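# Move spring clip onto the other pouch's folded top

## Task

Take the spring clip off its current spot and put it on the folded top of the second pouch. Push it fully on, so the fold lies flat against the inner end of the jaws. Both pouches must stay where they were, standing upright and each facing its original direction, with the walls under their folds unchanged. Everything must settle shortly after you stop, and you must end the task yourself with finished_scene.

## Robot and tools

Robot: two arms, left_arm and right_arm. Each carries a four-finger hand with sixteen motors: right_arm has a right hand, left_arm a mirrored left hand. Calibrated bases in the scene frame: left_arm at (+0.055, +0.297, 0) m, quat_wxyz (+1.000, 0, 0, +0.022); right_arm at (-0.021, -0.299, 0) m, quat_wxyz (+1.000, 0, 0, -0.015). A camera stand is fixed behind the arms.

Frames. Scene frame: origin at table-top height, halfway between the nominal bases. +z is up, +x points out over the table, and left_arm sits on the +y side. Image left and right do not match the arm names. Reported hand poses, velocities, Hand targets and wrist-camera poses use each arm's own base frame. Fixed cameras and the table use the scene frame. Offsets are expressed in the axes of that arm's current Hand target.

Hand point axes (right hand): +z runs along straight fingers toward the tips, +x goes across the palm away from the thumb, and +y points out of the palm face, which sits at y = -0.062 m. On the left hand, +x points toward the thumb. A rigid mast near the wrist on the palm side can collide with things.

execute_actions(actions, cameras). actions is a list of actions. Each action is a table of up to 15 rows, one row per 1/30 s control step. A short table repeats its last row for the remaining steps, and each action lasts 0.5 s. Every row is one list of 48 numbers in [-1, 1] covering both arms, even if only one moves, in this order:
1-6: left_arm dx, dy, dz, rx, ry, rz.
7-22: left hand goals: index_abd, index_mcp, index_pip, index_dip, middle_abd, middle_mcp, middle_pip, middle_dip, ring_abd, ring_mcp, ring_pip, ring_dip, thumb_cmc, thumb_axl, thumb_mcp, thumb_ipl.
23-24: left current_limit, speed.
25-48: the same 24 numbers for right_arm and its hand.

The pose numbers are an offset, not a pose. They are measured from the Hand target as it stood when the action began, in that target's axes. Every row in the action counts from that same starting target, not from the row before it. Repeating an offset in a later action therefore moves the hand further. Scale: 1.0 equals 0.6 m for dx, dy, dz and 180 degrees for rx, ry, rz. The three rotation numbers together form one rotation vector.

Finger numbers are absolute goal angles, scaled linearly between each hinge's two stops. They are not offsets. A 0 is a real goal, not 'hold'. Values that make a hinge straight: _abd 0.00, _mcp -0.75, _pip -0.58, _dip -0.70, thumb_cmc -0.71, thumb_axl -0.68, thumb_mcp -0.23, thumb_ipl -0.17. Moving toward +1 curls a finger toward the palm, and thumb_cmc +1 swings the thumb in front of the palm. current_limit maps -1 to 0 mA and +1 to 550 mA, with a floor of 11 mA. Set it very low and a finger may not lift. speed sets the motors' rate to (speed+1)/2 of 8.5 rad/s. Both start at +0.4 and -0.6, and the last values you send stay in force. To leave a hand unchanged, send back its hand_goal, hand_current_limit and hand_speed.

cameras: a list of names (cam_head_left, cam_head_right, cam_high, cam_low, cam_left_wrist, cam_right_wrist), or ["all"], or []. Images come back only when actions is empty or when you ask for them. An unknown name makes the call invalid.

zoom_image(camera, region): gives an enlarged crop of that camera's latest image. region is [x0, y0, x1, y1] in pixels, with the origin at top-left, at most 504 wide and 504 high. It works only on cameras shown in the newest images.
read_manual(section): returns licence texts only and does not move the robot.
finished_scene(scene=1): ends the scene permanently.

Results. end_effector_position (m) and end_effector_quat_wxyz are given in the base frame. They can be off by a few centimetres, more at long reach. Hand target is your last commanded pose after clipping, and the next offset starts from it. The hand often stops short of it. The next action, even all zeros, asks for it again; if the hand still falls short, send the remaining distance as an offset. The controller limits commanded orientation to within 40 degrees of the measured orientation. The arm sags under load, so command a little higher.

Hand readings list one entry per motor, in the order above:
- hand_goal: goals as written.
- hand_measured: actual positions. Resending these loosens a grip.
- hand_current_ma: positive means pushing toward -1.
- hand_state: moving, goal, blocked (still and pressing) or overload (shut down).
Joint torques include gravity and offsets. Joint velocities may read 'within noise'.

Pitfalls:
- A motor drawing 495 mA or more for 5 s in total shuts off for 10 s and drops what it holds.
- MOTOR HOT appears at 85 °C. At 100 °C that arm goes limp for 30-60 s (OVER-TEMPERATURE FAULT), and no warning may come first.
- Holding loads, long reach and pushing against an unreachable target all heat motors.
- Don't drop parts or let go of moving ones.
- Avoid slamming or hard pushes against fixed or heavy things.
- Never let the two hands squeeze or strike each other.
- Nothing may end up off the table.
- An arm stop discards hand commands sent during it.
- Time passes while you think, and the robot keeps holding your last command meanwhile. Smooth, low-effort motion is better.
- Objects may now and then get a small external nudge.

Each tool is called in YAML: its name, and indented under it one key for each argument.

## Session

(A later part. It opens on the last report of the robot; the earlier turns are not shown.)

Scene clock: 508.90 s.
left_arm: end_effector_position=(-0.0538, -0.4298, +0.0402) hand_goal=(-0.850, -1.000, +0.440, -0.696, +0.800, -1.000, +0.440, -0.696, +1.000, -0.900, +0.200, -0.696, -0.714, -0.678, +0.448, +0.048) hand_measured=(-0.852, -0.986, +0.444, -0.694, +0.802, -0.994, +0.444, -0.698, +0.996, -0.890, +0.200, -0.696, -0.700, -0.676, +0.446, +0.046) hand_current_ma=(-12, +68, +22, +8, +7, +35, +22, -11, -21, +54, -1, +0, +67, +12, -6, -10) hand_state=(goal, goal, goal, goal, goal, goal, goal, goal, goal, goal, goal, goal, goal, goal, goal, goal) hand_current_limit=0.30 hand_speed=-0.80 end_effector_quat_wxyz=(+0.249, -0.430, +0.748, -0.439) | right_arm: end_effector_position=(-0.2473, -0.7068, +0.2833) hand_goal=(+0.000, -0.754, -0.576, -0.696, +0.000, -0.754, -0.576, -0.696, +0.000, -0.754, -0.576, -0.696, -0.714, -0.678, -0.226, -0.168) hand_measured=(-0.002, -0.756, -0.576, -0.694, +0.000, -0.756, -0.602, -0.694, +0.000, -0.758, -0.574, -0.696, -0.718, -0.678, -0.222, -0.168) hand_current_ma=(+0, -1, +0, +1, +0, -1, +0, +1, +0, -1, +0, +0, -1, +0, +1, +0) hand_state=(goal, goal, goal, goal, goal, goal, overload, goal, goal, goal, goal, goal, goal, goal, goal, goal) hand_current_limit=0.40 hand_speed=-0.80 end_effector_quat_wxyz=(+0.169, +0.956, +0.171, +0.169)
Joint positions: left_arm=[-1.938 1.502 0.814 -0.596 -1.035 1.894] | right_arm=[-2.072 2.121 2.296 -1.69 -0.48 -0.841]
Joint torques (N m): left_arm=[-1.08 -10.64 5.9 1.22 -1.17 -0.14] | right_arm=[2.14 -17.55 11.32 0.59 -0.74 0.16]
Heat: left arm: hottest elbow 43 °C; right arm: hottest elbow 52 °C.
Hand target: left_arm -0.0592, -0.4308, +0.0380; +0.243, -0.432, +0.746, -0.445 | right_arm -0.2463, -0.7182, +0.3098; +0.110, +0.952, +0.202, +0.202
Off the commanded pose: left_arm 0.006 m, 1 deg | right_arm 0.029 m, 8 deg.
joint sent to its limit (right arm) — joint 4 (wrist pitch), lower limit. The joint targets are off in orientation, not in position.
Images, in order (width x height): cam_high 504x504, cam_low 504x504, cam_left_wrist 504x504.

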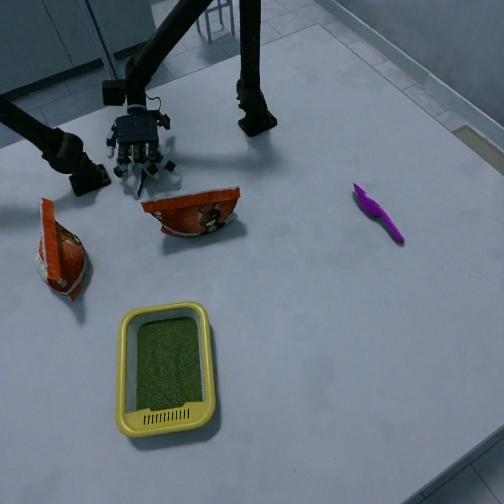

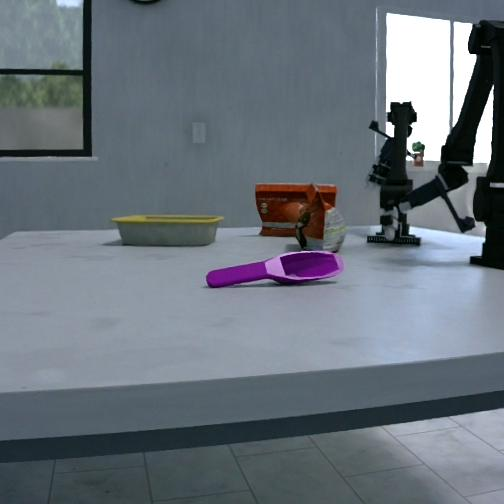

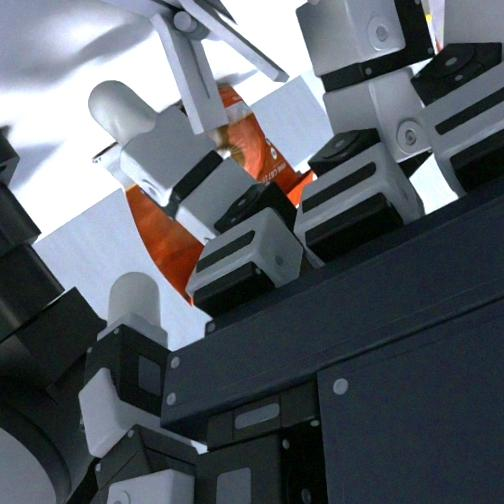

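execute_actions:
  actions:
    - [[0,0,0,0,0,0,-0.85,-1.0,0.70,-0.696,0.82,-1.0,0.70,-0.696,1.0,-0.9,0.2,-0.696,-0.714,-0.678,0.449,0.049,0.3,-0.7,0,0,0,0,0,0,0,-0.754,-0.576,-0.696,0,-0.754,-0.576,-0.696,0,-0.754,-0.576,-0.696,-0.714,-0.678,-0.226,-0.168,0.4,-0.8]]
  cameras: ["cam_high","cam_low","cam_left_wrist"]

zoom_image:
  camera: "cam_left_wrist"
  region: [20, 0, 320, 180]

zoom_image:
  camera: "cam_high"
  region: [110, 130, 180, 200]

zoom_image:
  camera: "cam_low"
  region: [350, 170, 450, 260]

Scene clock: 510.10 s.
left_arm: end_effector_position=(-0.0538, -0.4298, +0.0402) hand_goal=(-0.850, -1.000, +0.700, -0.696, +0.820, -1.000, +0.700, -0.696, +1.000, -0.900, +0.200, -0.696, -0.714, -0.678, +0.448, +0.048) hand_measured=(-0.852, -0.986, +0.696, -0.694, +0.816, -0.994, +0.698, -0.698, +0.996, -0.890, +0.200, -0.696, -0.700, -0.676, +0.446, +0.046) hand_current_ma=(-12, +68, -14, +8, -16, +35, -14, -11, -21, +54, -1, +0, +67, +12, -6, -10) hand_state=(goal, goal, goal, goal, goal, goal, goal, goal, goal, goal, goal, goal, goal, goal, goal, goal) hand_current_limit=0.30 hand_speed=-0.70 end_effector_quat_wxyz=(+0.249, -0.430, +0.748, -0.439) | right_arm: end_effector_position=(-0.2473, -0.7068, +0.2833) hand_goal=(+0.000, -0.754, -0.576, -0.696, +0.000, -0.754, -0.576, -0.696, +0.000, -0.754, -0.576, -0.696, -0.714, -0.678, -0.226, -0.168) hand_measured=(-0.002, -0.756, -0.576, -0.694, +0.000, -0.756, -0.602, -0.694, +0.000, -0.758, -0.574, -0.696, -0.718, -0.678, -0.222, -0.168) hand_current_ma=(+0, -1, +0, +1, +0, -1, +0, +1, +0, -1, +0, +0, -1, +0, +1, +0) hand_state=(goal, goal, goal, goal, goal, goal, overload, goal, goal, goal, goal, goal, goal, goal, goal, goal) hand_current_limit=0.40 hand_speed=-0.80 end_effector_quat_wxyz=(+0.169, +0.956, +0.171, +0.169)
Joint positions: left_arm=[-1.938 1.502 0.814 -0.596 -1.035 1.894] | right_arm=[-2.072 2.121 2.296 -1.69 -0.48 -0.841]
Joint torques (N m): left_arm=[-1.2 -10.64 5.89 1.25 -1.16 -0.14] | right_arm=[2.02 -17.44 11.26 0.59 -0.78 0.15]
Heat: left arm: hottest elbow 43 °C; right arm: hottest elbow 52 °C.
Hand target: left_arm -0.0592, -0.4308, +0.0380; +0.243, -0.432, +0.746, -0.445 | right_arm -0.2463, -0.7182, +0.3098; +0.110, +0.952, +0.202, +0.202
Off the commanded pose: left_arm 0.006 m, 1 deg | right_arm 0.029 m, 8 deg.
joint sent to its limit (right arm) — joint 4 (wrist pitch), lower limit. The joint targets are off in orientation, not in position.
Images, in order (width x height): cam_high 504x504, cam_low 504x504, cam_left_wrist 504x504.

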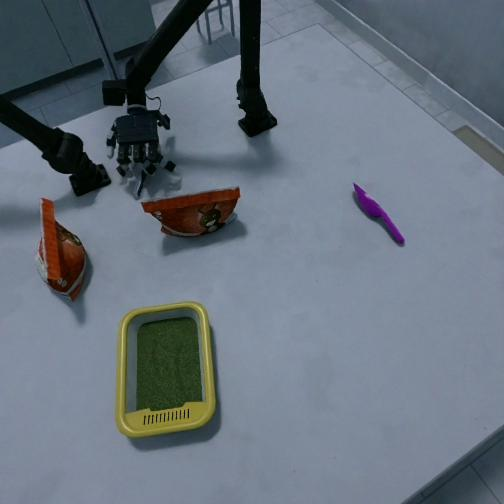

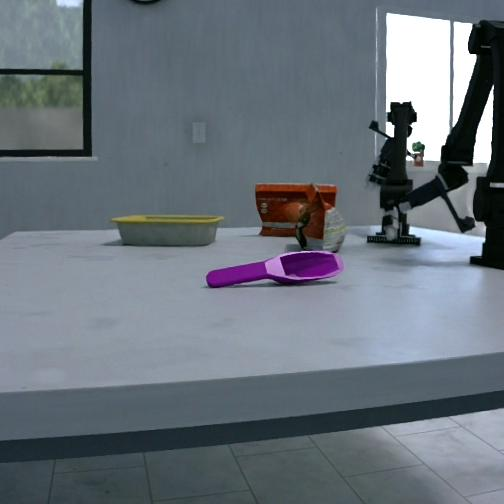

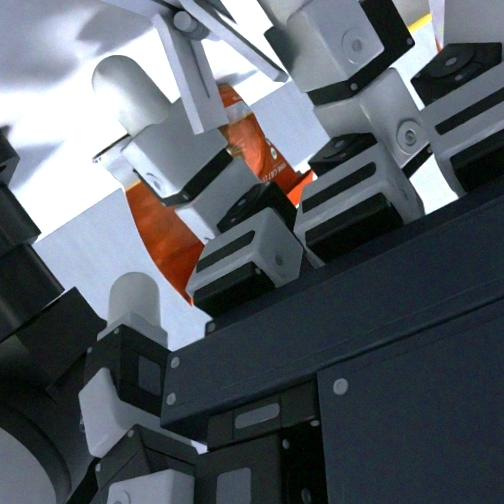

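Scaled by 1.680 from the camera's 504x504 image, which has a finer 720x720 frame.

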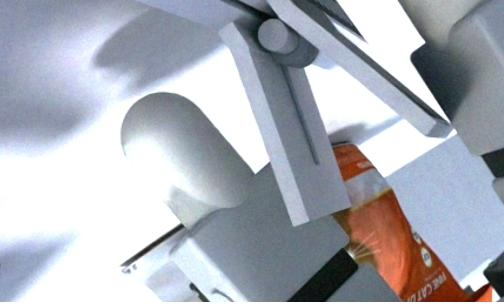

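Scaled by 7.200 from the camera's 504x504 image, which has a finer 720x720 frame.

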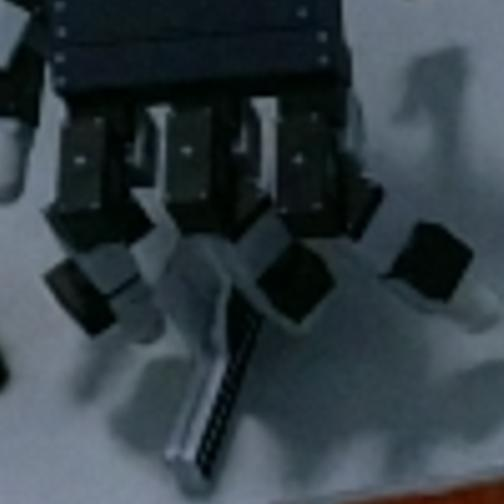

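Scaled by 5.040 from the camera's 504x504 image, which has a finer 720x720 frame.

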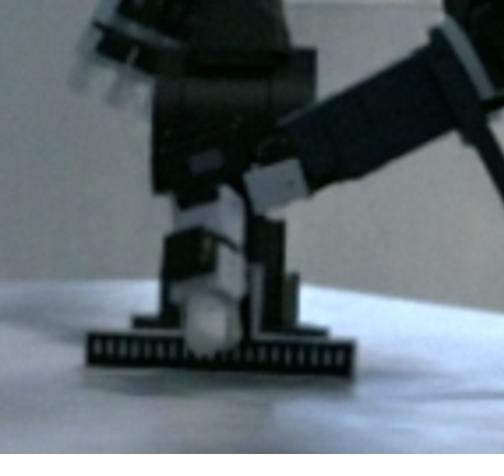

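execute_actions:
  actions:
    - [[0,0,0,0,0,0,-0.60,-1.0,0.72,-0.696,0.60,-1.0,0.72,-0.696,1.0,-0.9,0.2,-0.696,-0.714,-0.678,0.449,0.049,0.2,-0.85,0,0,0,0,0,0,0,-0.754,-0.576,-0.696,0,-0.754,-0.576,-0.696,0,-0.754,-0.576,-0.696,-0.714,-0.678,-0.226,-0.168,0.4,-0.8]]
  cameras: ["cam_high","cam_low","cam_left_wrist"]

zoom_image:
  camera: "cam_left_wrist"
  region: [20, 0, 320, 180]

zoom_image:
  camera: "cam_high"
  region: [110, 130, 180, 200]

Scene clock: 511.03 s.
left_arm: end_effector_position=(-0.0537, -0.4298, +0.0403) hand_goal=(-0.600, -1.000, +0.720, -0.696, +0.600, -1.000, +0.720, -0.696, +1.000, -0.900, +0.200, -0.696, -0.714, -0.678, +0.448, +0.048) hand_measured=(-0.666, -0.986, +0.684, -0.696, +0.656, -0.994, +0.680, -0.698, +0.996, -0.890, +0.200, -0.696, -0.700, -0.676, +0.446, +0.046) hand_current_ma=(-283, +68, -175, +2, +243, +35, -192, -11, -21, +54, -1, +0, +67, +12, -6, -10) hand_state=(blocked, goal, blocked, goal, blocked, goal, blocked, goal, goal, goal, goal, goal, goal, goal, goal, goal) hand_current_limit=0.20 hand_speed=-0.85 end_effector_quat_wxyz=(+0.250, -0.430, +0.748, -0.440) | right_arm: end_effector_position=(-0.2473, -0.7068, +0.2833) hand_goal=(+0.000, -0.754, -0.576, -0.696, +0.000, -0.754, -0.576, -0.696, +0.000, -0.754, -0.576, -0.696, -0.714, -0.678, -0.226, -0.168) hand_measured=(-0.002, -0.756, -0.576, -0.694, +0.000, -0.756, -0.602, -0.694, +0.000, -0.758, -0.574, -0.696, -0.718, -0.678, -0.222, -0.168) hand_current_ma=(+0, -1, +0, +1, +0, -1, +0, +1, +0, -1, +0, +0, -1, +0, +1, +0) hand_state=(goal, goal, goal, goal, goal, goal, overload, goal, goal, goal, goal, goal, goal, goal, goal, goal) hand_current_limit=0.40 hand_speed=-0.80 end_effector_quat_wxyz=(+0.169, +0.956, +0.171, +0.169)
Joint positions: left_arm=[-1.938 1.502 0.814 -0.596 -1.036 1.894] | right_arm=[-2.072 2.121 2.296 -1.69 -0.48 -0.841]
Joint torques (N m): left_arm=[-1.08 -10.7 5.9 1.22 -1.14 -0.13] | right_arm=[2.55 -17.44 11.33 0.59 -0.74 0.15]
Heat: left arm: hottest elbow 43 °C; right arm: hottest elbow 52 °C.
Hand target: left_arm -0.0592, -0.4308, +0.0380; +0.243, -0.432, +0.746, -0.445 | right_arm -0.2463, -0.7182, +0.3098; +0.110, +0.952, +0.202, +0.202
Off the commanded pose: left_arm 0.006 m, 1 deg | right_arm 0.029 m, 8 deg.
joint sent to its limit (right arm) — joint 4 (wrist pitch), lower limit. The joint targets are off in orientation, not in position.
Images, in order (width x height): cam_high 504x504, cam_low 504x504, cam_left_wrist 504x504.

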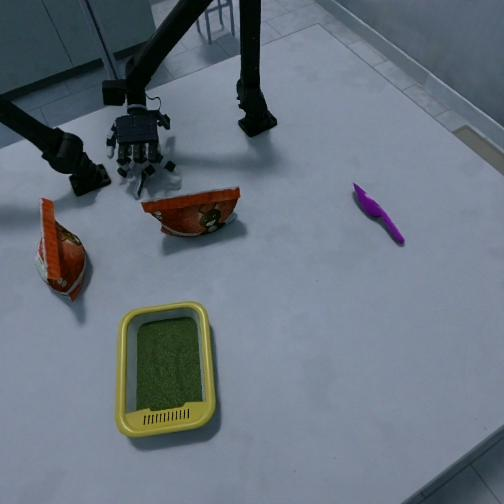

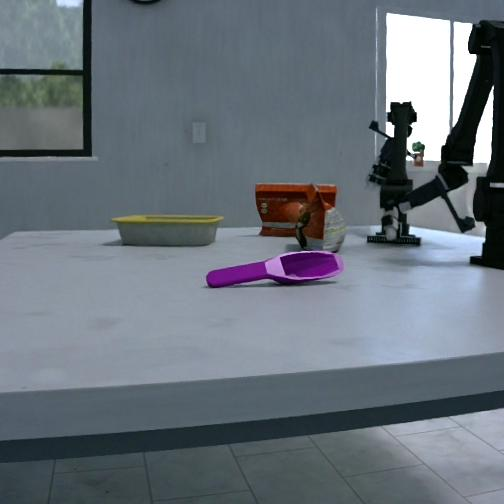

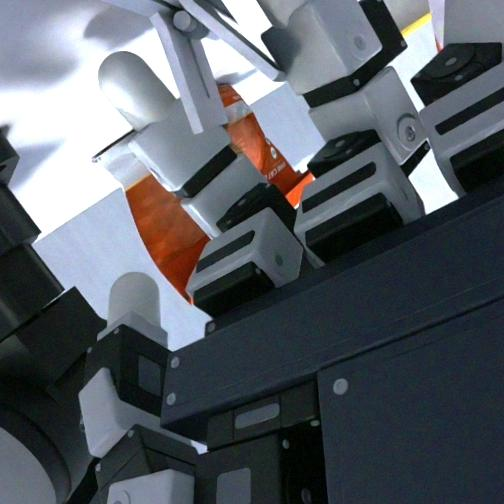

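Scaled by 1.680 from the camera's 504x504 image, which has a finer 720x720 frame.

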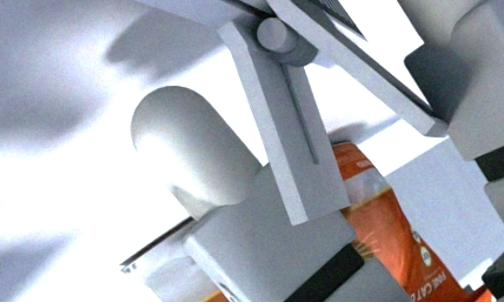

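Scaled by 7.200 from the camera's 504x504 image, which has a finer 720x720 frame.

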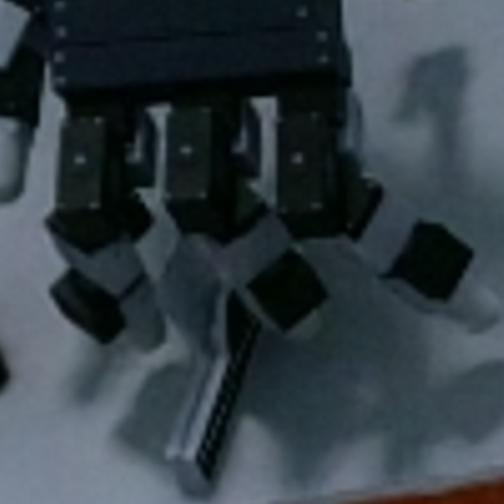

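execute_actions:
  actions:
    - [[0,0,0,0,0,0,-0.30,-1.0,0.76,-0.696,0.30,-1.0,0.76,-0.696,1.0,-0.9,0.2,-0.696,-0.714,-0.678,0.449,0.049,1.0,-0.6,0,0,0,0,0,0,0,-0.754,-0.576,-0.696,0,-0.754,-0.576,-0.696,0,-0.754,-0.576,-0.696,-0.714,-0.678,-0.226,-0.168,0.4,-0.8]]
    - [[0,0,0,0,0,0,-0.15,-1.0,0.76,-0.696,0.15,-1.0,0.76,-0.696,1.0,-0.9,0.2,-0.696,-0.714,-0.678,0.449,0.049,1.0,-0.6,0,0,0,0,0,0,0,-0.754,-0.576,-0.696,0,-0.754,-0.576,-0.696,0,-0.754,-0.576,-0.696,-0.714,-0.678,-0.226,-0.168,0.4,-0.8]]
    - [[0,0,0,0,0,0,-0.15,-1.0,0.76,-0.696,0.15,-1.0,0.76,-0.696,1.0,-0.9,0.2,-0.696,-0.714,-0.678,0.449,0.049,0.78,-0.6,0,0,0,0,0,0,0,-0.754,-0.576,-0.696,0,-0.754,-0.576,-0.696,0,-0.754,-0.576,-0.696,-0.714,-0.678,-0.226,-0.168,0.4,-0.8]]
  cameras: ["cam_high","cam_low","cam_left_wrist"]

zoom_image:
  camera: "cam_left_wrist"
  region: [20, 0, 320, 180]

zoom_image:
  camera: "cam_high"
  region: [110, 130, 180, 200]

zoom_image:
  camera: "cam_low"
  region: [350, 170, 450, 260]

Scene clock: 513.07 s.
left_arm: end_effector_position=(-0.0533, -0.4302, +0.0407) hand_goal=(-0.150, -1.000, +0.760, -0.696, +0.150, -1.000, +0.760, -0.696, +1.000, -0.900, +0.200, -0.696, -0.714, -0.678, +0.448, +0.048) hand_measured=(-0.606, -1.000, +0.616, -0.702, +0.226, -0.976, +0.740, -0.700, +0.996, -0.890, +0.200, -0.696, -0.700, -0.676, +0.446, +0.046) hand_current_ma=(-490, -1, -490, -32, +329, +130, -99, -23, -21, +54, -1, +0, +67, +12, -6, -10) hand_state=(blocked, goal, blocked, goal, blocked, blocked, blocked, goal, goal, goal, goal, goal, goal, goal, goal, goal) hand_current_limit=0.78 hand_speed=-0.60 end_effector_quat_wxyz=(+0.250, -0.430, +0.747, -0.441) | right_arm: end_effector_position=(-0.2473, -0.7068, +0.2833) hand_goal=(+0.000, -0.754, -0.576, -0.696, +0.000, -0.754, -0.576, -0.696, +0.000, -0.754, -0.576, -0.696, -0.714, -0.678, -0.226, -0.168) hand_measured=(-0.002, -0.756, -0.576, -0.694, +0.000, -0.756, -0.602, -0.694, +0.000, -0.758, -0.574, -0.696, -0.718, -0.678, -0.222, -0.168) hand_current_ma=(+0, -1, +0, +1, +0, -1, +0, +1, +0, -1, +0, +0, -1, +0, +1, +0) hand_state=(goal, goal, goal, goal, goal, goal, overload, goal, goal, goal, goal, goal, goal, goal, goal, goal) hand_current_limit=0.40 hand_speed=-0.80 end_effector_quat_wxyz=(+0.169, +0.956, +0.171, +0.169)
Joint positions: left_arm=[-1.938 1.502 0.814 -0.595 -1.039 1.894] | right_arm=[-2.072 2.121 2.296 -1.69 -0.48 -0.841]
Joint torques (N m): left_arm=[-1.14 -10.64 5.9 1.17 -0.99 -0.14] | right_arm=[1.96 -17.49 11.36 0.49 -0.75 0.17]
Heat: left arm: hottest elbow 43 °C; right arm: hottest elbow 52 °C.
Hand target: left_arm -0.0592, -0.4308, +0.0380; +0.243, -0.432, +0.746, -0.445 | right_arm -0.2463, -0.7182, +0.3098; +0.110, +0.952, +0.202, +0.202
Off the commanded pose: left_arm 0.007 m, 1 deg | right_arm 0.029 m, 8 deg.
joint sent to its limit (right arm) — joint 4 (wrist pitch), lower limit. The joint targets are off in orientation, not in position.
Images, in order (width x height): cam_high 504x504, cam_low 504x504, cam_left_wrist 504x504.

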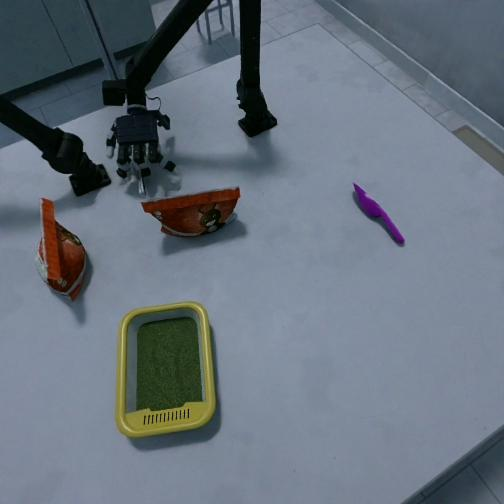

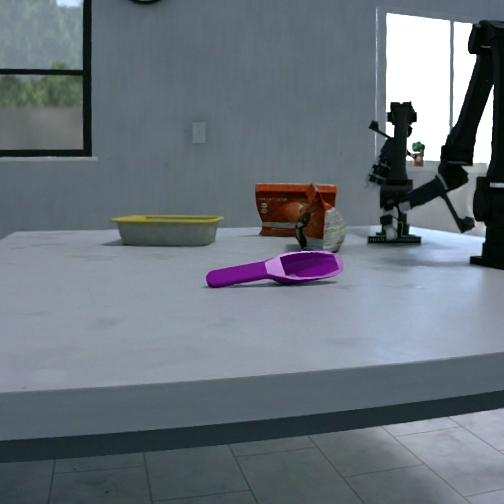

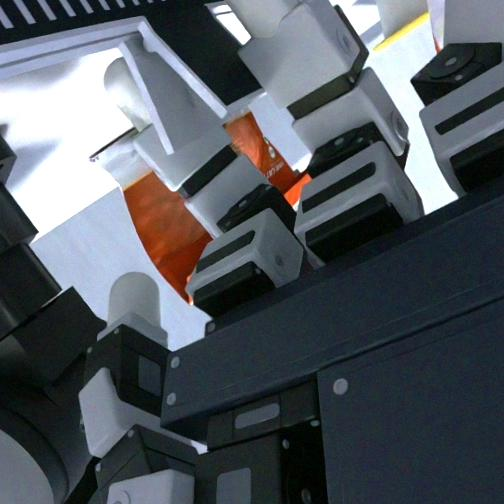

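Scaled by 1.680 from the camera's 504x504 image, which has a finer 720x720 frame.

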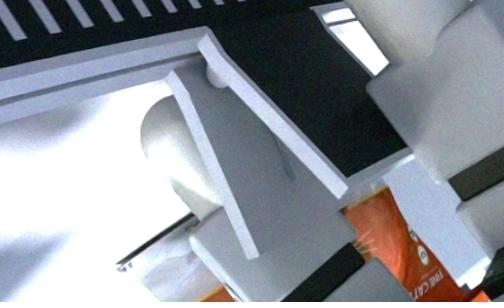

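Scaled by 7.200 from the camera's 504x504 image, which has a finer 720x720 frame.

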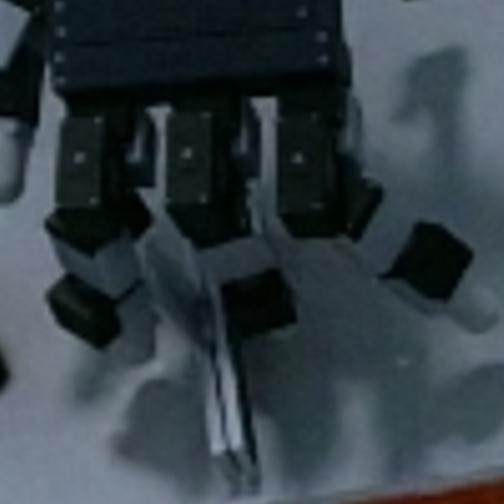

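Scaled by 5.040 from the camera's 504x504 image, which has a finer 720x720 frame.

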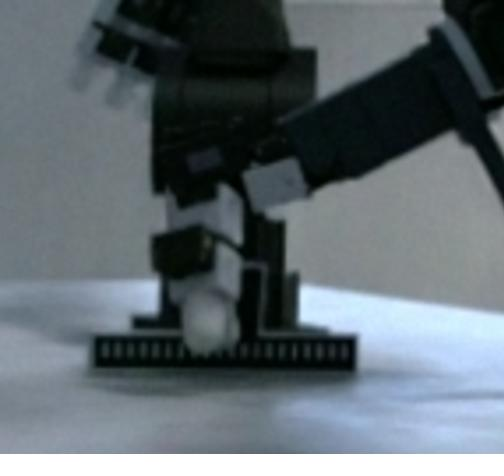

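execute_actions:
  actions:
    - [[0,0,0,0,0,0,-0.10,-1.0,0.80,-0.696,0.05,-1.0,0.80,-0.696,1.0,-0.9,0.2,-0.696,-0.714,-0.678,0.449,0.049,1.0,-0.3,0,0,0,0,0,0,0,-0.754,-0.576,-0.696,0,-0.754,-0.576,-0.696,0,-0.754,-0.576,-0.696,-0.714,-0.678,-0.226,-0.168,0.4,-0.8]]
    - [[0,0,0,0,0,0,-0.10,-1.0,0.80,-0.696,0.05,-1.0,0.80,-0.696,1.0,-0.9,0.2,-0.696,-0.714,-0.678,0.449,0.049,1.0,-0.3,0,0,0,0,0,0,0,-0.754,-0.576,-0.696,0,-0.754,-0.576,-0.696,0,-0.754,-0.576,-0.696,-0.714,-0.678,-0.226,-0.168,0.4,-0.8]]
    - [[0,0,0,0,0,0,-0.10,-1.0,0.80,-0.696,0.05,-1.0,0.80,-0.696,1.0,-0.9,0.2,-0.696,-0.714,-0.678,0.449,0.049,0.78,-0.3,0,0,0,0,0,0,0,-0.754,-0.576,-0.696,0,-0.754,-0.576,-0.696,0,-0.754,-0.576,-0.696,-0.714,-0.678,-0.226,-0.168,0.4,-0.8]]
  cameras: ["cam_high","cam_low","cam_left_wrist"]

zoom_image:
  camera: "cam_left_wrist"
  region: [20, 0, 320, 180]

zoom_image:
  camera: "cam_high"
  region: [110, 130, 180, 200]

zoom_image:
  camera: "cam_low"
  region: [350, 170, 450, 260]

Scene clock: 515.30 s.
left_arm: end_effector_position=(-0.0535, -0.4307, +0.0408) hand_goal=(-0.100, -1.000, +0.800, -0.696, +0.050, -1.000, +0.800, -0.696, +1.000, -0.900, +0.200, -0.696, -0.714, -0.678, +0.448, +0.048) hand_measured=(-0.606, -1.000, +0.612, -0.704, +0.150, -0.976, +0.786, -0.700, +0.996, -0.890, +0.200, -0.696, -0.700, -0.676, +0.446, +0.046) hand_current_ma=(-490, -1, -490, -39, +435, +130, -64, -23, -21, +54, -1, +0, +67, +12, -6, -10) hand_state=(blocked, goal, blocked, goal, blocked, blocked, goal, goal, goal, goal, goal, goal, goal, goal, goal, goal) hand_current_limit=0.78 hand_speed=-0.30 end_effector_quat_wxyz=(+0.249, -0.431, +0.746, -0.442) | right_arm: end_effector_position=(-0.2473, -0.7068, +0.2833) hand_goal=(+0.000, -0.754, -0.576, -0.696, +0.000, -0.754, -0.576, -0.696, +0.000, -0.754, -0.576, -0.696, -0.714, -0.678, -0.226, -0.168) hand_measured=(-0.002, -0.756, -0.576, -0.694, +0.000, -0.756, -0.602, -0.694, +0.000, -0.758, -0.574, -0.696, -0.718, -0.678, -0.222, -0.168) hand_current_ma=(+0, -1, +0, +1, +0, -1, +0, +1, +0, -1, +0, +0, -1, +0, +1, +0) hand_state=(goal, goal, goal, goal, goal, goal, overload, goal, goal, goal, goal, goal, goal, goal, goal, goal) hand_current_limit=0.40 hand_speed=-0.80 end_effector_quat_wxyz=(+0.169, +0.956, +0.171, +0.169)
Joint positions: left_arm=[-1.938 1.502 0.814 -0.593 -1.039 1.892] | right_arm=[-2.072 2.121 2.296 -1.69 -0.48 -0.841]
Joint torques (N m): left_arm=[-1.26 -10.58 5.9 1.16 -1 -0.12] | right_arm=[1.9 -17.85 11.47 0.47 -0.74 0.18]
Heat: left arm: hottest elbow 43 °C; right arm: hottest elbow 52 °C.
Hand target: left_arm -0.0592, -0.4308, +0.0380; +0.243, -0.432, +0.746, -0.445 | right_arm -0.2463, -0.7182, +0.3098; +0.110, +0.952, +0.202, +0.202
Off the commanded pose: left_arm 0.006 m, 1 deg | right_arm 0.029 m, 8 deg.
joint sent to its limit (right arm) — joint 4 (wrist pitch), lower limit. The joint targets are off in orientation, not in position.
Images, in order (width x height): cam_high 504x504, cam_low 504x504, cam_left_wrist 504x504.

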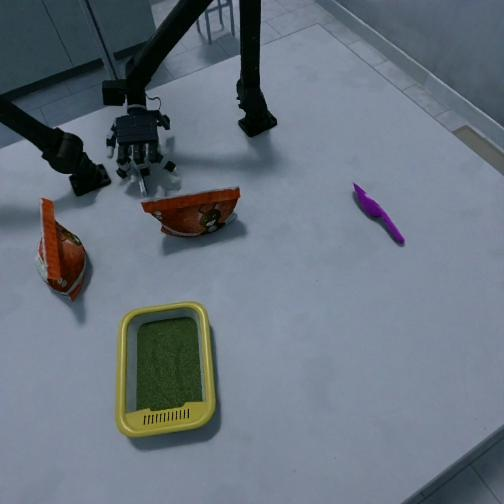

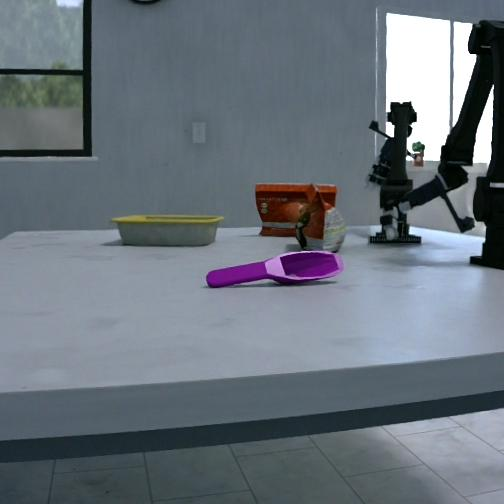

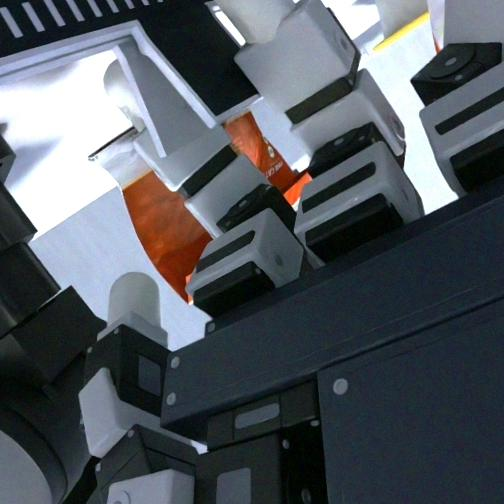

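Scaled by 1.680 from the camera's 504x504 image, which has a finer 720x720 frame.

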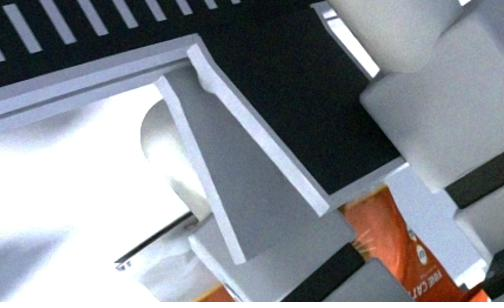

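Scaled by 7.200 from the camera's 504x504 image, which has a finer 720x720 frame.

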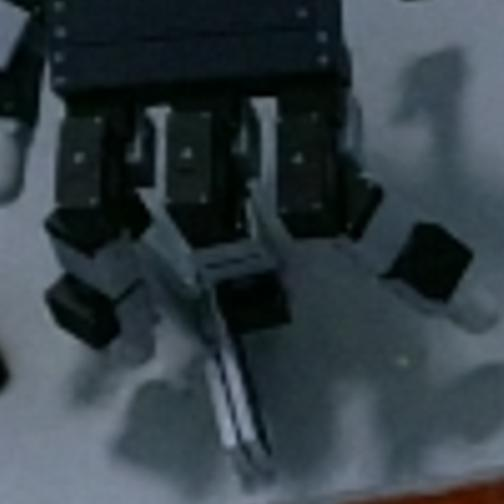

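Scaled by 5.040 from the camera's 504x504 image, which has a finer 720x720 frame.

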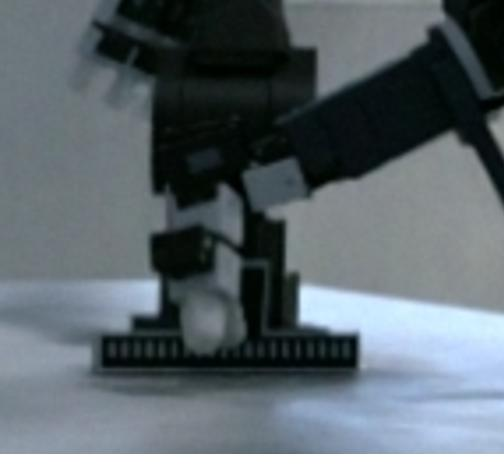

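execute_actions:
  actions:
    - [[0,0,0,0,0,0,0.10,-1.0,0.80,-0.696,-0.15,-1.0,0.84,-0.696,1.0,-0.9,0.2,-0.696,-0.714,-0.678,0.449,0.049,1.0,-0.3,0,0,0,0,0,0,0,-0.754,-0.576,-0.696,0,-0.754,-0.576,-0.696,0,-0.754,-0.576,-0.696,-0.714,-0.678,-0.226,-0.168,0.4,-0.8]]
    - [[0,0,0,0,0,0,0.10,-1.0,0.80,-0.696,-0.15,-1.0,0.84,-0.696,1.0,-0.9,0.2,-0.696,-0.714,-0.678,0.449,0.049,1.0,-0.3,0,0,0,0,0,0,0,-0.754,-0.576,-0.696,0,-0.754,-0.576,-0.696,0,-0.754,-0.576,-0.696,-0.714,-0.678,-0.226,-0.168,0.4,-0.8]]
    - [[0,0,0,0,0,0,0.10,-1.0,0.80,-0.696,-0.15,-1.0,0.84,-0.696,1.0,-0.9,0.2,-0.696,-0.714,-0.678,0.449,0.049,0.78,-0.3,0,0,0,0,0,0,0,-0.754,-0.576,-0.696,0,-0.754,-0.576,-0.696,0,-0.754,-0.576,-0.696,-0.714,-0.678,-0.226,-0.168,0.4,-0.8]]
  cameras: ["cam_high","cam_low","cam_left_wrist"]

zoom_image:
  camera: "cam_left_wrist"
  region: [20, 0, 320, 180]

zoom_image:
  camera: "cam_high"
  region: [110, 130, 180, 200]

zoom_image:
  camera: "cam_low"
  region: [350, 170, 450, 260]

Scene clock: 517.97 s.
left_arm: end_effector_position=(-0.0533, -0.4310, +0.0411) hand_goal=(+0.100, -1.000, +0.800, -0.696, -0.150, -1.000, +0.840, -0.696, +1.000, -0.900, +0.200, -0.696, -0.714, -0.678, +0.448, +0.048) hand_measured=(+0.096, -0.996, +0.796, -0.698, -0.146, -0.982, +0.842, -0.696, +0.996, -0.890, +0.200, -0.696, -0.702, -0.676, +0.448, +0.046) hand_current_ma=(-15, +22, -19, -12, +14, +89, +14, +2, -20, +53, +0, +0, +64, +13, -5, -10) hand_state=(goal, goal, goal, goal, goal, goal, goal, goal, goal, goal, goal, goal, goal, goal, goal, goal) hand_current_limit=0.78 hand_speed=-0.30 end_effector_quat_wxyz=(+0.249, -0.432, +0.746, -0.442) | right_arm: end_effector_position=(-0.2473, -0.7068, +0.2833) hand_goal=(+0.000, -0.754, -0.576, -0.696, +0.000, -0.754, -0.576, -0.696, +0.000, -0.754, -0.576, -0.696, -0.714, -0.678, -0.226, -0.168) hand_measured=(-0.002, -0.756, -0.576, -0.694, +0.000, -0.756, -0.602, -0.694, +0.000, -0.758, -0.574, -0.696, -0.718, -0.678, -0.222, -0.168) hand_current_ma=(+0, -1, +0, +1, +0, -1, +0, +1, +0, -1, +0, +0, -1, +0, +1, +0) hand_state=(goal, goal, goal, goal, goal, goal, overload, goal, goal, goal, goal, goal, goal, goal, goal, goal) hand_current_limit=0.40 hand_speed=-0.80 end_effector_quat_wxyz=(+0.169, +0.956, +0.171, +0.169)
Joint positions: left_arm=[-1.938 1.502 0.814 -0.593 -1.041 1.891] | right_arm=[-2.072 2.121 2.296 -1.69 -0.48 -0.841]
Joint torques (N m): left_arm=[-1.26 -10.52 5.93 1.07 -0.95 -0.12] | right_arm=[1.96 -17.2 11.32 0.62 -0.75 0.14]
Heat: left arm: hottest elbow 43 °C; right arm: hottest elbow 52 °C.
Hand target: left_arm -0.0592, -0.4308, +0.0380; +0.243, -0.432, +0.746, -0.445 | right_arm -0.2463, -0.7182, +0.3098; +0.110, +0.952, +0.202, +0.202
Off the commanded pose: left_arm 0.007 m, 1 deg | right_arm 0.029 m, 8 deg.
joint sent to its limit (right arm) — joint 4 (wrist pitch), lower limit. The joint targets are off in orientation, not in position.
Images, in order (width x height): cam_high 504x504, cam_low 504x504, cam_left_wrist 504x504.

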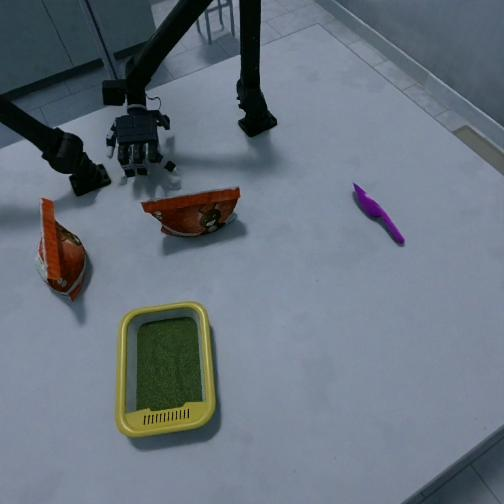

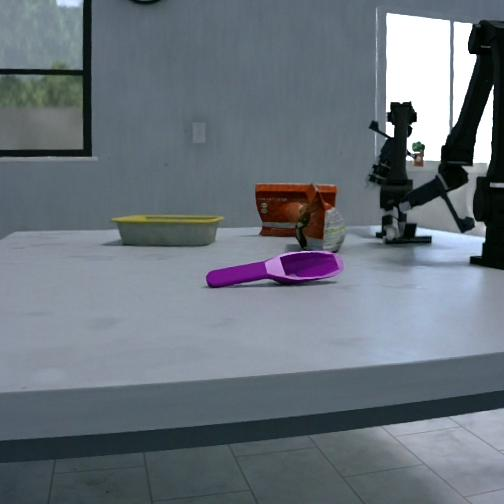

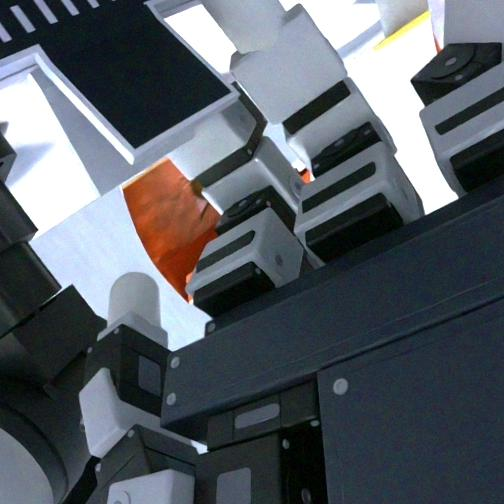

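Scaled by 1.680 from the camera's 504x504 image, which has a finer 720x720 frame.

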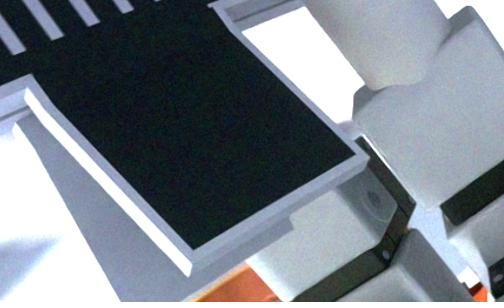

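Scaled by 7.200 from the camera's 504x504 image, which has a finer 720x720 frame.

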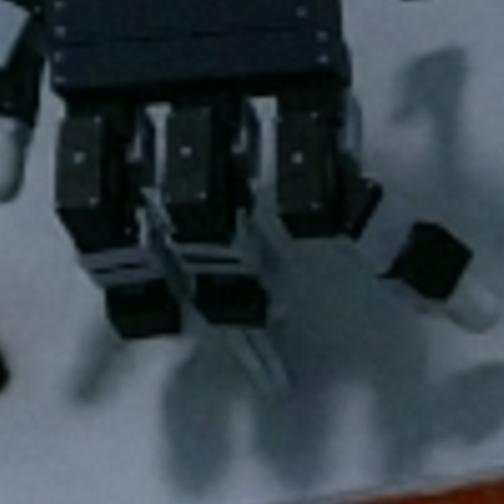

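Scaled by 5.040 from the camera's 504x504 image, which has a finer 720x720 frame.

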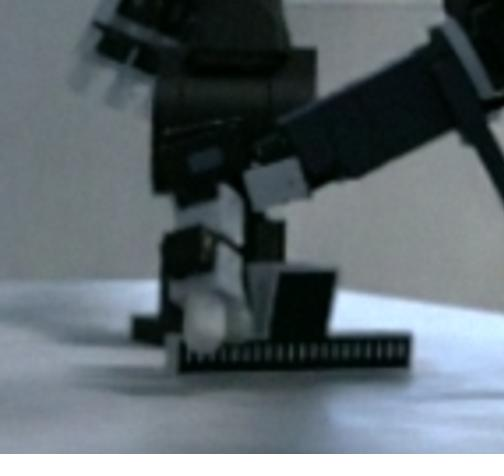

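execute_actions:
  actions:
    - [[0.0011,-0.0437,-0.0243,0,0,0,-0.1,-1.0,0.6,-0.696,0.1,-1.0,0.6,-0.696,1.0,-0.9,0.2,-0.696,-0.714,-0.678,0.449,0.049,0.4,-0.6,0,0,0,0,0,0,0,-0.754,-0.576,-0.696,0,-0.754,-0.576,-0.696,0,-0.754,-0.576,-0.696,-0.714,-0.678,-0.226,-0.168,0.4,-0.8]]
    - [[0.0011,-0.0437,-0.0243,0,0,0,-0.1,-1.0,0.5,-0.696,0.1,-1.0,0.5,-0.696,0.6,-0.9,0.2,-0.696,-0.714,-0.678,0.449,0.049,0.4,-0.6,0,0,0,0,0,0,0,-0.754,-0.576,-0.696,0,-0.754,-0.576,-0.696,0,-0.754,-0.576,-0.696,-0.714,-0.678,-0.226,-0.168,0.4,-0.8]]
  cameras: ["cam_high","cam_low","cam_left_wrist"]

zoom_image:
  camera: "cam_high"
  region: [110, 130, 180, 200]

zoom_image:
  camera: "cam_low"
  region: [350, 170, 450, 260]

Scene clock: 524.23 s.
left_arm: end_effector_position=(-0.0462, -0.4107, +0.0757) hand_goal=(-0.100, -1.000, +0.500, -0.696, +0.100, -1.000, +0.500, -0.696, +0.600, -0.900, +0.200, -0.696, -0.714, -0.678, +0.448, +0.048) hand_measured=(-0.096, -0.994, +0.504, -0.698, +0.096, -0.982, +0.504, -0.694, +0.602, -0.890, +0.200, -0.696, -0.702, -0.676, +0.448, +0.046) hand_current_ma=(+14, +28, +20, -11, -14, +88, +19, +14, +9, +53, +0, +0, +64, +13, -5, -10) hand_state=(goal, goal, goal, goal, goal, goal, goal, goal, goal, goal, goal, goal, goal, goal, goal, goal) hand_current_limit=0.40 hand_speed=-0.60 end_effector_quat_wxyz=(+0.264, -0.422, +0.754, -0.429) | right_arm: end_effector_position=(-0.2473, -0.7068, +0.2833) hand_goal=(+0.000, -0.754, -0.576, -0.696, +0.000, -0.754, -0.576, -0.696, +0.000, -0.754, -0.576, -0.696, -0.714, -0.678, -0.226, -0.168) hand_measured=(-0.002, -0.756, -0.576, -0.694, +0.000, -0.756, -0.602, -0.694, +0.000, -0.758, -0.574, -0.696, -0.718, -0.678, -0.222, -0.168) hand_current_ma=(+0, -1, +0, +1, +0, -1, +0, +1, +0, -1, +0, +0, -1, +0, +1, +0) hand_state=(goal, goal, goal, goal, goal, goal, overload, goal, goal, goal, goal, goal, goal, goal, goal, goal) hand_current_limit=0.40 hand_speed=-0.80 end_effector_quat_wxyz=(+0.169, +0.956, +0.171, +0.169)
Joint positions: left_arm=[-1.939 1.407 0.833 -0.754 -1.039 1.891] | right_arm=[-2.072 2.121 2.296 -1.69 -0.48 -0.841]
Joint torques (N m): left_arm=[-1.03 -10.75 10.76 0.25 -1.04 -0.1] | right_arm=[2.32 -17.2 11.28 0.61 -0.76 0.17]
Heat: left arm: hottest elbow 43 °C; right arm: hottest elbow 52 °C.
Hand target: left_arm -0.0592, -0.4309, +0.0981; +0.243, -0.432, +0.746, -0.445 | right_arm -0.2463, -0.7182, +0.3098; +0.110, +0.952, +0.202, +0.202
Off the commanded pose: left_arm 0.033 m, 3 deg | right_arm 0.029 m, 8 deg.
joint sent to its limit (right arm) — joint 4 (wrist pitch), lower limit. The joint targets are off in orientation, not in position.
Images, in order (width x height): cam_high 504x504, cam_low 504x504, cam_left_wrist 504x504.

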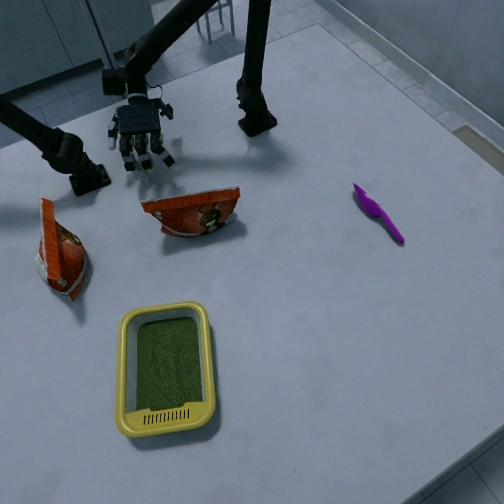

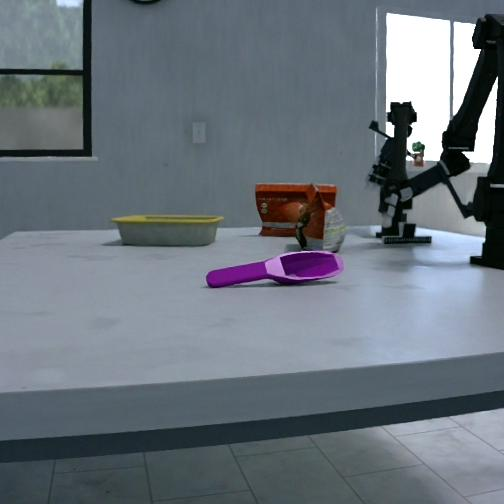

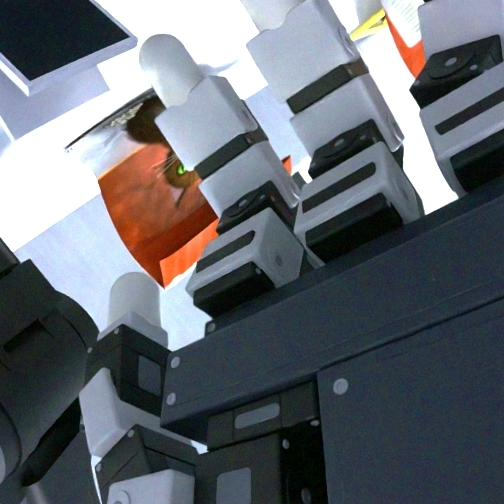

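Scaled by 7.200 from the camera's 504x504 image, which has a finer 720x720 frame.

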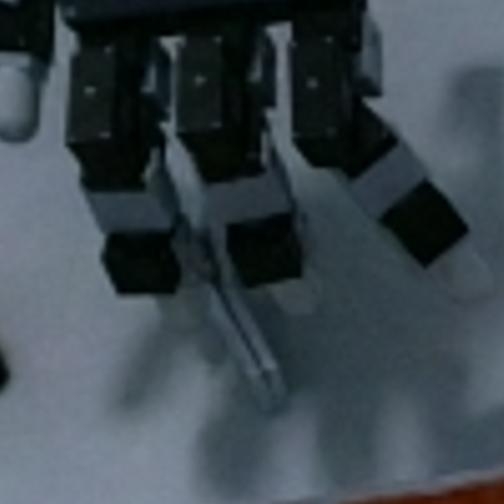

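Scaled by 5.040 from the camera's 504x504 image, which has a finer 720x720 frame.

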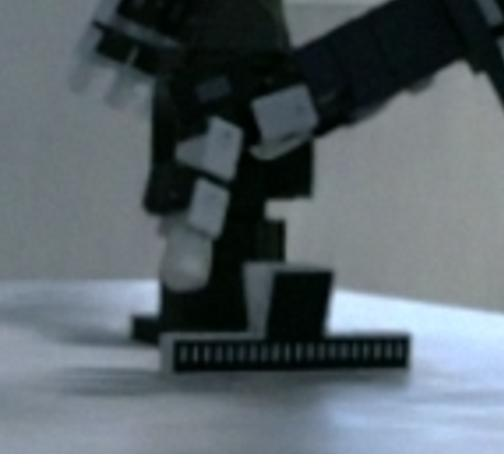

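execute_actions:
  actions:
    - [[0.0362,-0.0004,-0.0012,0.0019,-0.0728,-0.0404,-0.4,-1.0,0.5,-0.696,0.4,-1.0,0.5,-0.696,0.6,-0.9,0.2,-0.696,-0.714,-0.678,0.449,0.049,0.4,-0.6,0,0,0,0,0,0,0,-0.754,-0.576,-0.696,0,-0.754,-0.576,-0.696,0,-0.754,-0.576,-0.696,-0.714,-0.678,-0.226,-0.168,0.4,-0.8]]
    - [[0.03,-0.0004,0.016,0.0019,-0.0728,-0.0404,-0.4,-1.0,0.6,-0.696,0.4,-1.0,0.6,-0.696,0.6,-0.9,0.2,-0.696,-0.714,-0.678,0.449,0.049,0.4,-0.6,0,0,0,0,0,0,0,-0.754,-0.576,-0.696,0,-0.754,-0.576,-0.696,0,-0.754,-0.576,-0.696,-0.714,-0.678,-0.226,-0.168,0.4,-0.8]]
  cameras: ["cam_high","cam_low","cam_left_wrist"]

zoom_image:
  camera: "cam_high"
  region: [100, 130, 170, 200]

zoom_image:
  camera: "cam_low"
  region: [350, 170, 450, 260]

zoom_image:
  camera: "cam_left_wrist"
  region: [20, 0, 320, 180]

Scene clock: 527.60 s.
left_arm: end_effector_position=(-0.0639, -0.4513, +0.0834) hand_goal=(-0.400, -1.000, +0.600, -0.696, +0.400, -1.000, +0.600, -0.696, +0.600, -0.900, +0.200, -0.696, -0.714, -0.678, +0.448, +0.048) hand_measured=(-0.396, -0.994, +0.598, -0.698, +0.396, -0.984, +0.598, -0.694, +0.602, -0.890, +0.200, -0.696, -0.702, -0.676, +0.448, +0.046) hand_current_ma=(+14, +29, -13, -11, -14, +85, -13, +14, +7, +53, +0, +0, +63, +13, -5, -10) hand_state=(goal, goal, goal, goal, goal, goal, goal, goal, goal, goal, goal, goal, goal, goal, goal, goal) hand_current_limit=0.40 hand_speed=-0.60 end_effector_quat_wxyz=(-0.355, +0.593, -0.625, +0.363) | right_arm: end_effector_position=(-0.2473, -0.7068, +0.2833) hand_goal=(+0.000, -0.754, -0.576, -0.696, +0.000, -0.754, -0.576, -0.696, +0.000, -0.754, -0.576, -0.696, -0.714, -0.678, -0.226, -0.168) hand_measured=(-0.002, -0.756, -0.576, -0.694, +0.000, -0.756, -0.602, -0.694, +0.000, -0.758, -0.574, -0.696, -0.718, -0.678, -0.222, -0.168) hand_current_ma=(+0, -1, +0, +1, +0, -1, +0, +1, +0, -1, +0, +0, -1, +0, +1, +0) hand_state=(goal, goal, goal, goal, goal, goal, overload, goal, goal, goal, goal, goal, goal, goal, goal, goal) hand_current_limit=0.40 hand_speed=-0.80 end_effector_quat_wxyz=(+0.169, +0.956, +0.171, +0.169)
Joint positions: left_arm=[-1.957 1.771 1.271 -1.624 -0.966 0.943] | right_arm=[-2.072 2.121 2.296 -1.69 -0.48 -0.841]
Joint torques (N m): left_arm=[0.32 -13.8 9.65 -1.32 -0.76 -0.18] | right_arm=[1.79 -18.02 11.19 0.51 -0.7 0.18]
Heat: left arm: hottest elbow 43 °C; right arm: hottest elbow 52 °C.
Hand target: left_arm -0.0673, -0.4689, +0.0950; -0.350, +0.610, -0.609, +0.367 | right_arm -0.2463, -0.7182, +0.3098; +0.110, +0.952, +0.202, +0.202
Off the commanded pose: left_arm 0.021 m, 3 deg | right_arm 0.029 m, 8 deg.
joint sent to its limit (right arm) — joint 4 (wrist pitch), lower limit. The joint targets are off in orientation, not in position.
Images, in order (width x height): cam_high 504x504, cam_low 504x504, cam_left_wrist 504x504.

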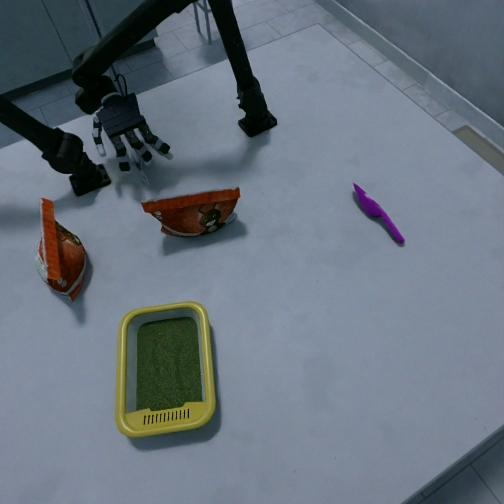

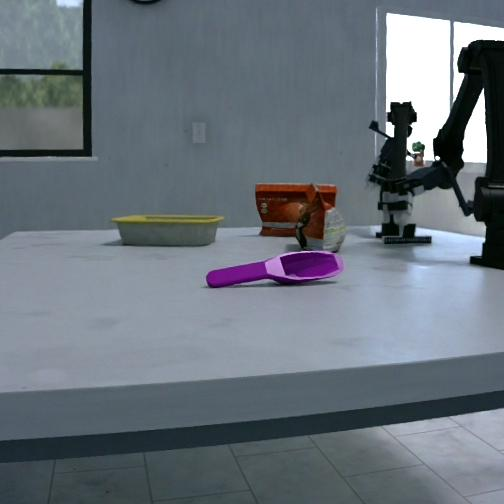

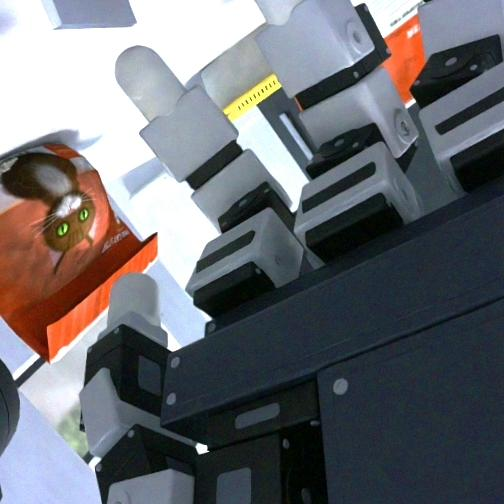

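Scaled by 7.200 from the camera's 504x504 image, which has a finer 720x720 frame.

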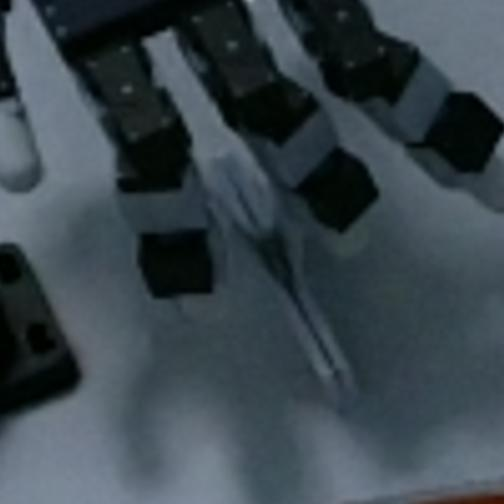

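Scaled by 5.040 from the camera's 504x504 image, which has a finer 720x720 frame.

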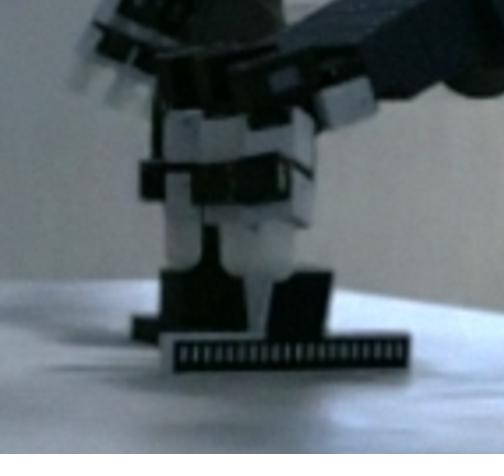

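Scaled by 1.680 from the camera's 504x504 image, which has a finer 720x720 frame.

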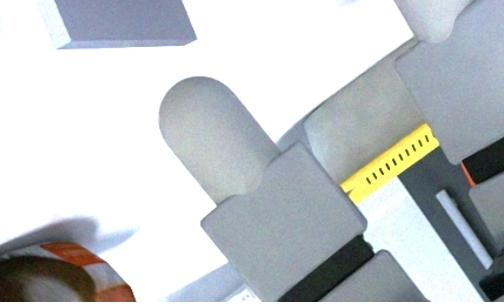

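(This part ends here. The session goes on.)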